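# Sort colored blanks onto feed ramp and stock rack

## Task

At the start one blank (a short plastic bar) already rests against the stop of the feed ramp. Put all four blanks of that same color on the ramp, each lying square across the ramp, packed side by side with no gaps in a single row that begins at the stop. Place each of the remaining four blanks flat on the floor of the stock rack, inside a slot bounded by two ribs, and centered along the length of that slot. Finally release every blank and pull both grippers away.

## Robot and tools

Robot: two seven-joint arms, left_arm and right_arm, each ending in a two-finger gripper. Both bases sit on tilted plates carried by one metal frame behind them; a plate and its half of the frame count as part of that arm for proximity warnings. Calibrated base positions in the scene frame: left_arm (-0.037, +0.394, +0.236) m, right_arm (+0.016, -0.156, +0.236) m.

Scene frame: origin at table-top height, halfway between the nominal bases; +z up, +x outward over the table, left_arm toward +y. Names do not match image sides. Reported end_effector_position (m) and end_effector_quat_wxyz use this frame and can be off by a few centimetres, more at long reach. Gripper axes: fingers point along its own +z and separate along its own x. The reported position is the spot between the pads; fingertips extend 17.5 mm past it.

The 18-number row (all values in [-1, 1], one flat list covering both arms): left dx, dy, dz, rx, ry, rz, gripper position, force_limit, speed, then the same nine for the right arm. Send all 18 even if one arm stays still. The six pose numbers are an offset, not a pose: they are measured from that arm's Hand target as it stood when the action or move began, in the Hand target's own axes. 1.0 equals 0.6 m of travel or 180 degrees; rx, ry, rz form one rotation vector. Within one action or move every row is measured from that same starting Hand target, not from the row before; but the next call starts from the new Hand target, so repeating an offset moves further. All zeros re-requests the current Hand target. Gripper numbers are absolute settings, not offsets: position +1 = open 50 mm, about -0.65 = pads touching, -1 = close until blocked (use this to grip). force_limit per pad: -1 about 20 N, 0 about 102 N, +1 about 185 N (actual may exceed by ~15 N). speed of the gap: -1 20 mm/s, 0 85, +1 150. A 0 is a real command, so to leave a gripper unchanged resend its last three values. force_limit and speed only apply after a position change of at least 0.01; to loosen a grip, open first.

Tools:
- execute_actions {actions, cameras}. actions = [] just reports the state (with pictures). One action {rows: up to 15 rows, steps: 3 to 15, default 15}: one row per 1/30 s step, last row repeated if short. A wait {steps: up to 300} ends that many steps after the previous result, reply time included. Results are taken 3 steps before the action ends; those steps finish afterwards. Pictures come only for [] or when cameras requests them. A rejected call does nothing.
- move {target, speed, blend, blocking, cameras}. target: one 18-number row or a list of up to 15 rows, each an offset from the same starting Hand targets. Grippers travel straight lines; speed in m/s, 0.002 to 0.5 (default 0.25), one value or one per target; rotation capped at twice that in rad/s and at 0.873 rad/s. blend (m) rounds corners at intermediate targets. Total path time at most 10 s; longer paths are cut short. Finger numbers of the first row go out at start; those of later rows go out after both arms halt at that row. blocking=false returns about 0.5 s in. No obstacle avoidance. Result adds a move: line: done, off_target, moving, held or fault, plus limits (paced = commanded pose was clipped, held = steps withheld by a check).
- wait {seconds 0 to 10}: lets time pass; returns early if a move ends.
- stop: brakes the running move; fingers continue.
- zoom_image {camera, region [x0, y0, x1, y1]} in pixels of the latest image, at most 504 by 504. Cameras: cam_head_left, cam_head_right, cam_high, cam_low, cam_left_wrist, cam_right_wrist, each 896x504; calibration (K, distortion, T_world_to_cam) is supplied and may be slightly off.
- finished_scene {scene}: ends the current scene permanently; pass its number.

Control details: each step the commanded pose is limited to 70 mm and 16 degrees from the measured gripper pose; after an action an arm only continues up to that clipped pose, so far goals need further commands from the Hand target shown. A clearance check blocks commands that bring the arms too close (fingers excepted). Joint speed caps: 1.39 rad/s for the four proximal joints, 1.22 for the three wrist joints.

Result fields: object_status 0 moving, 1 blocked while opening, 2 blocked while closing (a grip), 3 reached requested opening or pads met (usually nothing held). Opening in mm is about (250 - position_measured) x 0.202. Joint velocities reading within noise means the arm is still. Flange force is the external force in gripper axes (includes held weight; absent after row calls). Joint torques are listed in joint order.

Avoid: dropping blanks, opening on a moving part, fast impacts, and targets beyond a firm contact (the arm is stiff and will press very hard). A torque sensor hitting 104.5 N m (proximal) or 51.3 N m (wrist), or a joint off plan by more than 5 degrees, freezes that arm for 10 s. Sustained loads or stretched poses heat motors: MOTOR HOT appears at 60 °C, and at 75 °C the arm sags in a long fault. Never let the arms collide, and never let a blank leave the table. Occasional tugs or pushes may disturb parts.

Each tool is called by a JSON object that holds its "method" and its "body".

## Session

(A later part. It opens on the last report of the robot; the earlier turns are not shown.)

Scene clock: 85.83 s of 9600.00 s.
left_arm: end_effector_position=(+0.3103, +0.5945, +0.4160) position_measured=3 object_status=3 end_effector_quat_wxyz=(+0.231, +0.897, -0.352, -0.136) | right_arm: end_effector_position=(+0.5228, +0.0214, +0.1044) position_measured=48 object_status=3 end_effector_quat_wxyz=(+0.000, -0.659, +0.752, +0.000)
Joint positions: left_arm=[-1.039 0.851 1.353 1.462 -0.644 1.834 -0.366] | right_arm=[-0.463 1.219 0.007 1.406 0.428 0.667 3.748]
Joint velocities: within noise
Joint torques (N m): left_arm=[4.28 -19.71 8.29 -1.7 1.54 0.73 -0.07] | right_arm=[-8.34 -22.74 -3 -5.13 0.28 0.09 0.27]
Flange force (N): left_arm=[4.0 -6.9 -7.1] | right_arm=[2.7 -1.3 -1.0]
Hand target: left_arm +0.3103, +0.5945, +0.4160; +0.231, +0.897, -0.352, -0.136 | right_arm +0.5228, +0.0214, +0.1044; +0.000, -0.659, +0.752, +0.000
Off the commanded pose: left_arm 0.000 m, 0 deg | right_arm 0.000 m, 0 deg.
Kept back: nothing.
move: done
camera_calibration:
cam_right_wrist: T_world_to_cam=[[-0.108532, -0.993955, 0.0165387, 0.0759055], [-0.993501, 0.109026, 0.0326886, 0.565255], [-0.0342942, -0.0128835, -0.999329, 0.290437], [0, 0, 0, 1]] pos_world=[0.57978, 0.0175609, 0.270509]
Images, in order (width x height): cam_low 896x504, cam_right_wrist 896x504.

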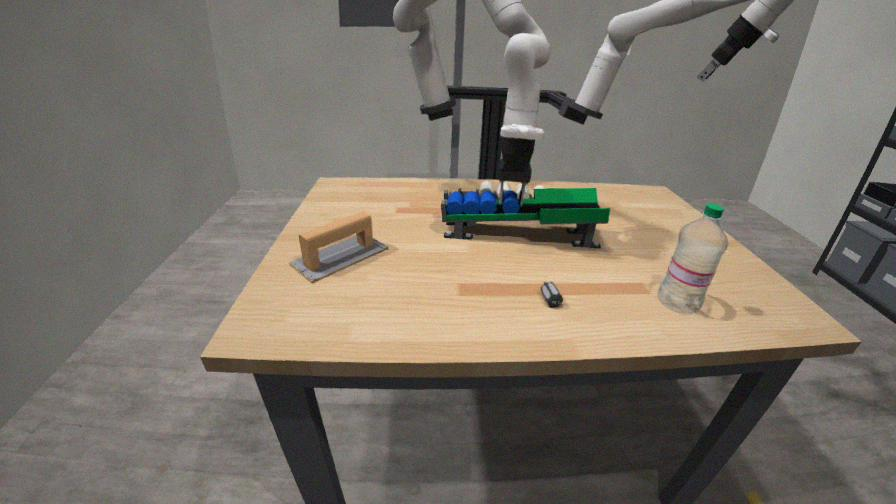

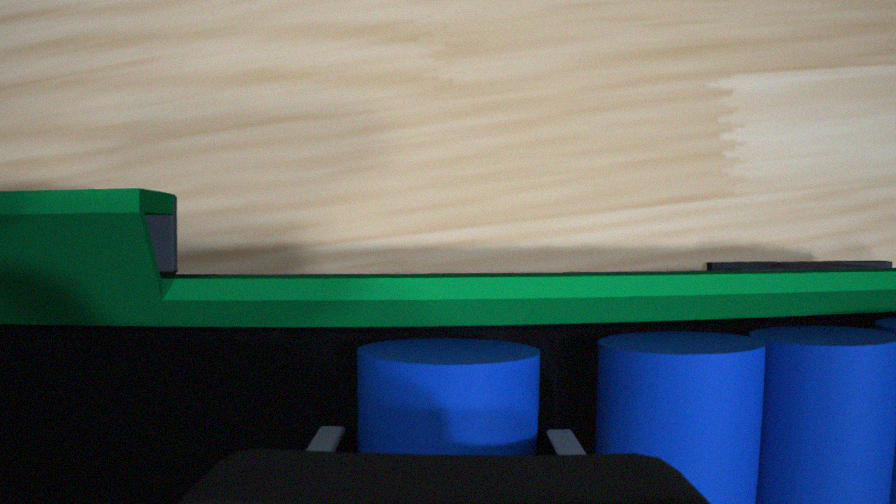

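{"method": "move", "body": {"target": [[0,0,0,0,0,0,1,-0.5,0,0,0,-0.05,0,0,0,0.7,-0.5,-1],[0,0,0,0,0,0,1,-0.5,0,0,0,-0.1,0,0,0,0.7,-0.5,-1],[0,0,0,0,0,0,1,-0.5,0,0.02,0.16,-0.4,0,0,0,0.7,-0.5,-1]], "speed": [0.08,0.2,0.3], "blend": [0.005,0.02,0]}}

{"method": "zoom_image", "body": {"camera": "cam_low", "region": [430, 160, 520, 230]}}

{"method": "zoom_image", "body": {"camera": "cam_head_left", "region": [330, 200, 500, 340]}}

{"method": "zoom_image", "body": {"camera": "cam_right_wrist", "region": [200, 0, 700, 500]}}

Scene clock: 88.23 s of 9600.00 s.
left_arm: end_effector_position=(+0.3103, +0.5945, +0.4160) position_measured=3 object_status=3 end_effector_quat_wxyz=(+0.231, +0.897, -0.352, -0.136) | right_arm: end_effector_position=(+0.4260, +0.0221, +0.3443) position_measured=48 object_status=3 end_effector_quat_wxyz=(+0.000, -0.659, +0.752, +0.000)
Joint positions: left_arm=[-1.039 0.851 1.353 1.462 -0.644 1.834 -0.366] | right_arm=[-0.634 0.705 -0.067 1.649 0.338 0.982 3.661]
Joint velocities: within noise
Joint torques (N m): left_arm=[4.33 -19.65 8.33 -1.63 1.54 0.74 -0.06] | right_arm=[-6.74 -17.71 -3.34 -7.2 0.31 0.26 0.25]
Flange force (N): left_arm=[4.0 -7.0 -7.3] | right_arm=[2.4 -1.9 -0.2]
Hand target: left_arm +0.3103, +0.5945, +0.4160; +0.231, +0.897, -0.352, -0.136 | right_arm +0.4260, +0.0222, +0.3444; +0.000, -0.659, +0.752, +0.000
Off the commanded pose: left_arm 0.000 m, 0 deg | right_arm 0.000 m, 0 deg.
Kept back: nothing.
move: done; blend cut to 0 m at target 1, 0.015 m at target 2
camera_calibration:
cam_left_wrist: T_world_to_cam=[[0.714305, -0.695166, -0.0806978, 0.221942], [-0.565756, -0.641476, 0.518101, 0.394332], [-0.411932, -0.324427, -0.851504, 0.839772], [0, 0, 0, 1]] pos_world=[0.41049, 0.679686, 0.528676]
cam_right_wrist: T_world_to_cam=[[-0.108552, -0.993953, 0.0165752, 0.0621782], [-0.993497, 0.109048, 0.0327439, 0.461177], [-0.0343534, -0.012913, -0.999326, 0.526882], [0, 0, 0, 1]] pos_world=[0.483028, 0.0183152, 0.510396]

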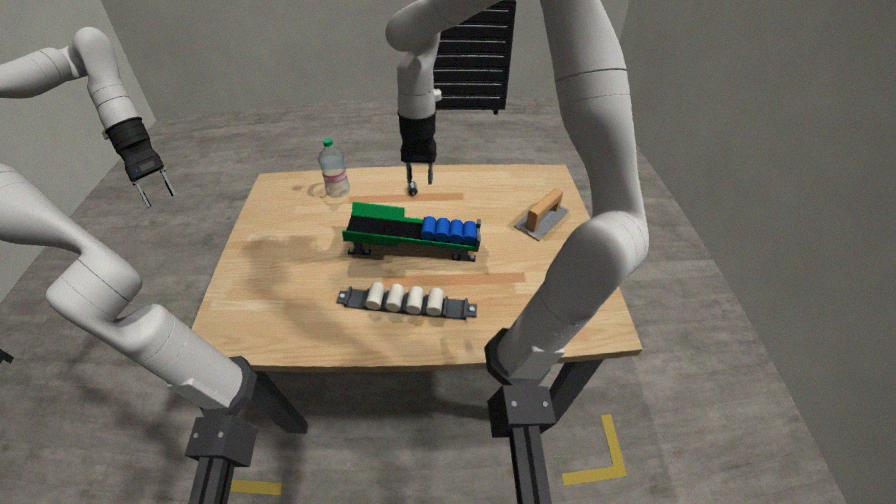

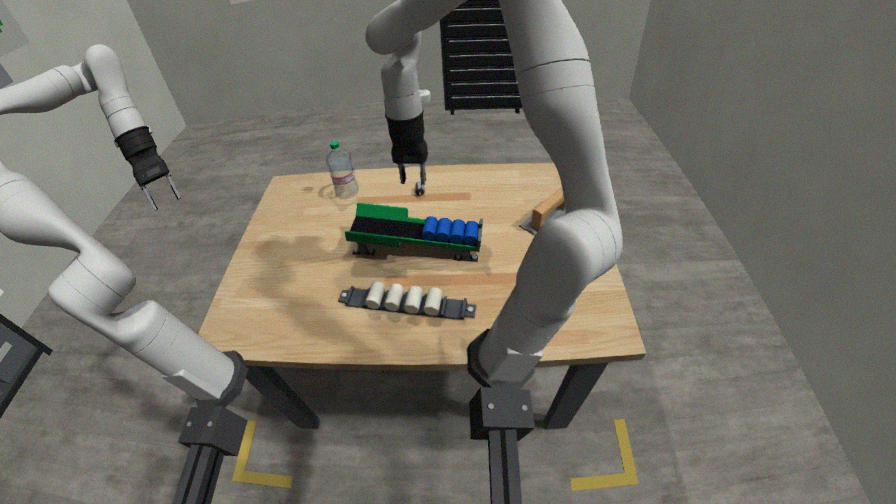

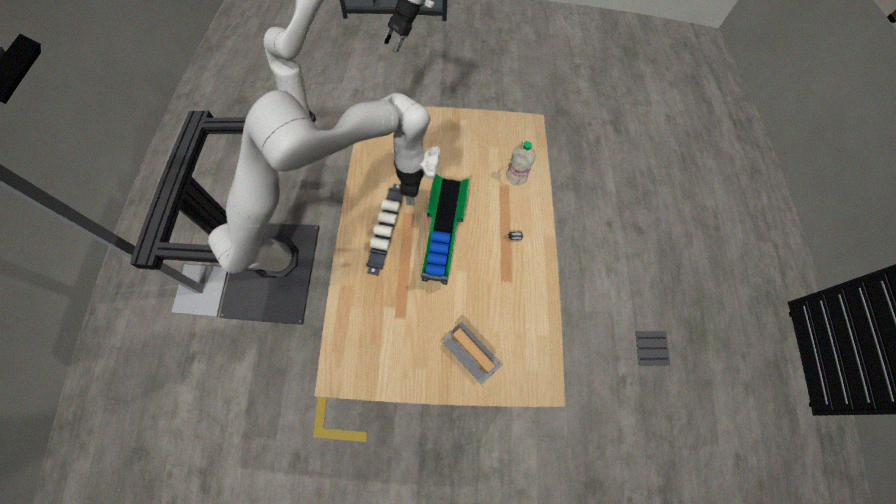

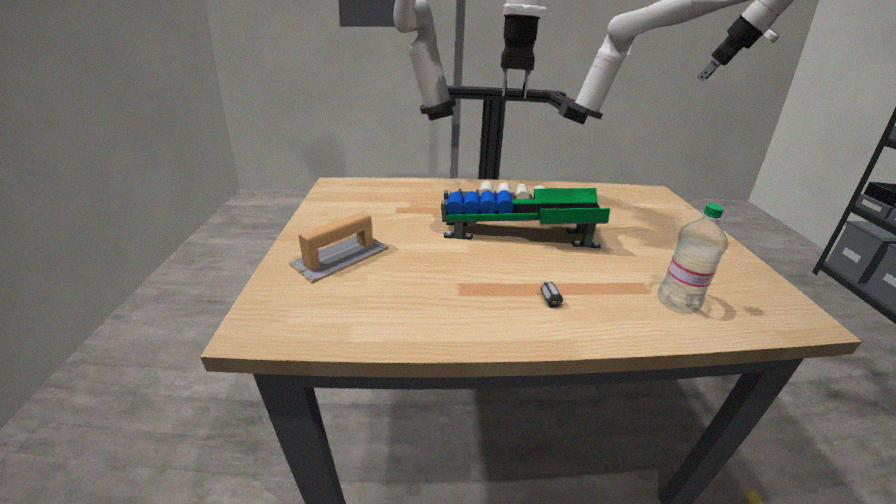

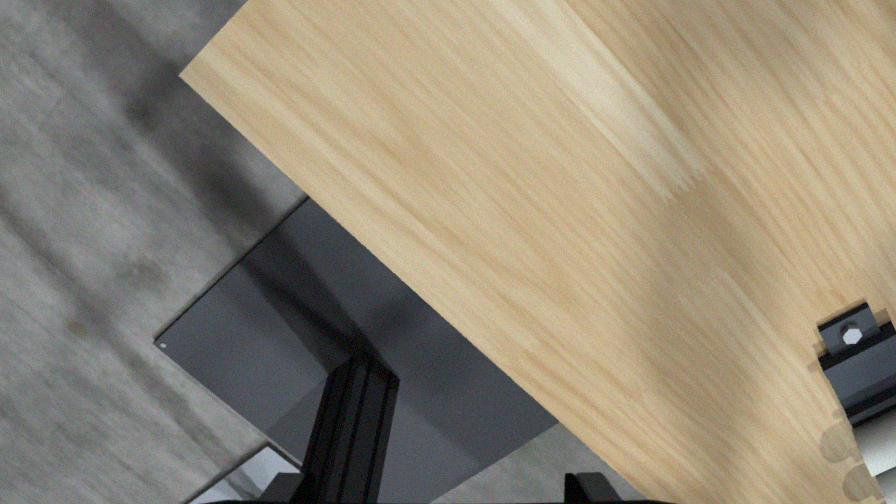

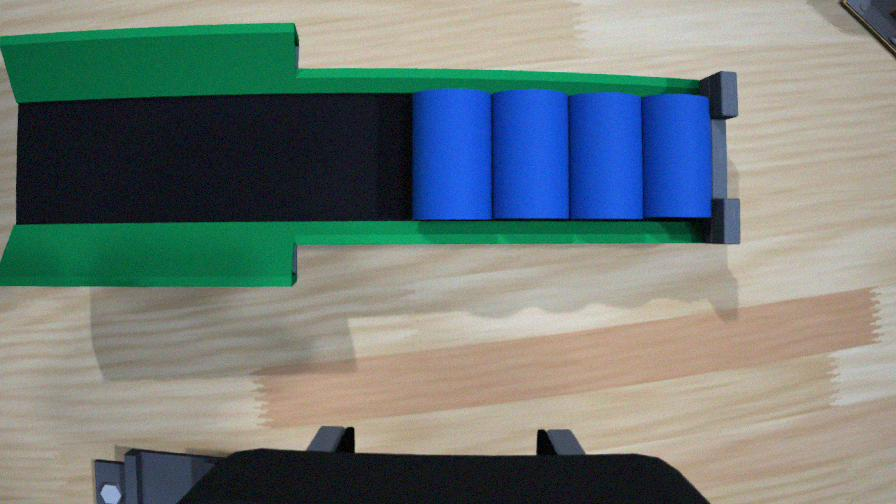

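Scaled by 5.600 from the camera's 896x504 image, which has a finer 1280x720 frame.

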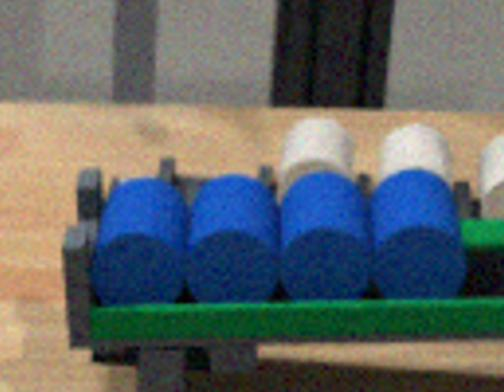

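Scaled by 2.965 from the camera's 896x504 image, which has a finer 1280x720 frame.

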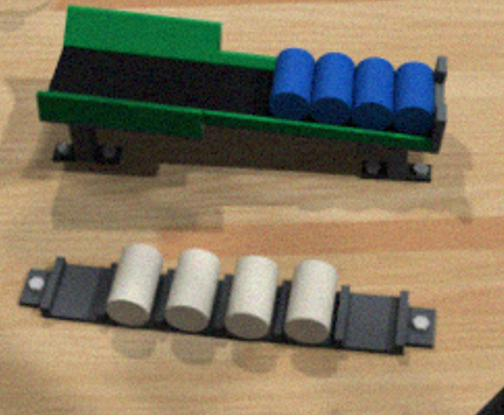

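Scaled by 1.008 from the camera's 896x504 image, which has a finer 1280x720 frame.

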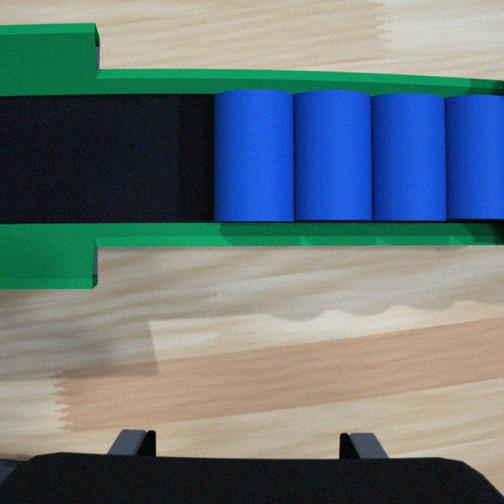

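{"method": "move", "body": {"target": [0,0,0,0,0,0,1,-0.5,0,-0.044,0.2813,0.0733,0,0,0.0108,0.7,-0.5,-1], "speed": 0.25, "cameras": ["cam_right_wrist"]}}

{"method": "zoom_image", "body": {"camera": "cam_right_wrist", "region": [200, 150, 700, 450]}}

Scene clock: 89.70 s of 9600.00 s.
left_arm: end_effector_position=(+0.3103, +0.5945, +0.4160) position_measured=3 object_status=3 end_effector_quat_wxyz=(+0.231, +0.897, -0.352, -0.136) | right_arm: end_effector_position=(+0.2622, +0.0703, +0.3004) position_measured=48 object_status=3 end_effector_quat_wxyz=(+0.000, -0.646, +0.763, +0.000)
Joint positions: left_arm=[-1.039 0.851 1.353 1.462 -0.644 1.834 -0.366] | right_arm=[-0.947 0.697 -0.073 2.002 0.344 0.704 3.232]
Joint velocities: left_arm=[within noise] | right_arm=[-0.004 0 0.001 0.001 0.001 -0.002 -0.005]
Joint torques (N m): left_arm=[4.25 -19.63 8.32 -1.64 1.54 0.71 -0.06] | right_arm=[-4.98 -14.63 -2.73 -5.18 0.37 0.3 0.3]
Flange force (N): left_arm=[4.1 -7.0 -7.4] | right_arm=[0.9 -3.3 -1.1]
Hand target: left_arm +0.3103, +0.5945, +0.4160; +0.231, +0.897, -0.352, -0.136 | right_arm +0.2622, +0.0704, +0.3004; +0.000, -0.646, +0.763, +0.000
Off the commanded pose: left_arm 0.000 m, 0 deg | right_arm 0.000 m, 0 deg.
Kept back: nothing.
move: done
camera_calibration:
cam_right_wrist: T_world_to_cam=[[-0.142179, -0.989703, 0.0165289, 0.101572], [-0.989229, 0.142658, 0.0327702, 0.29114], [-0.0347907, -0.0116916, -0.999326, 0.47804], [0, 0, 0, 1]] pos_world=[0.319077, 0.0645813, 0.466498]
Images, in order (width x height): cam_right_wrist 896x504.

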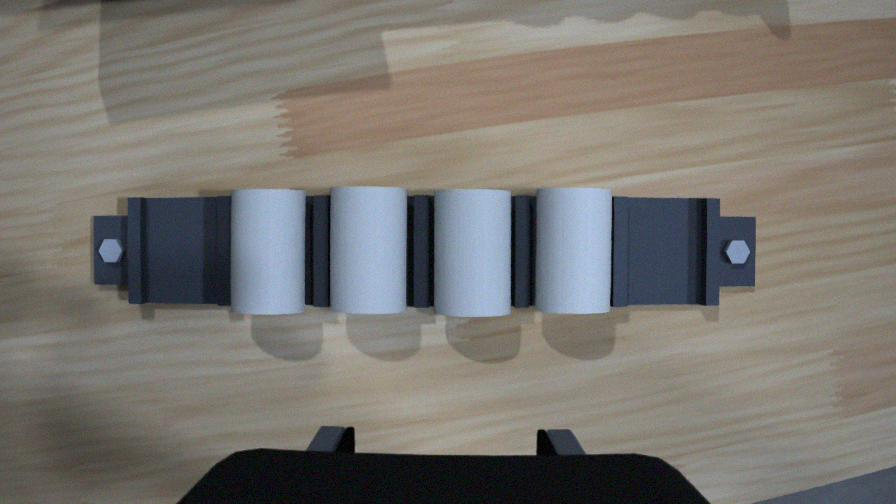

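Scaled by 1.008 from the camera's 896x504 image, which has a finer 1280x720 frame.

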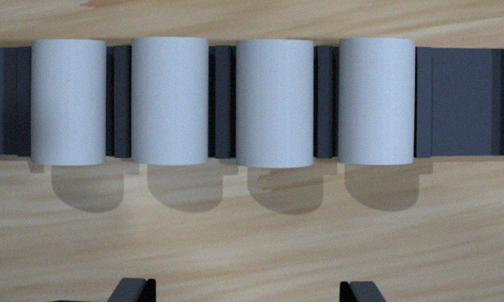

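{"method": "finished_scene", "body": {"scene": 2}}

The scene is finished: the task was done.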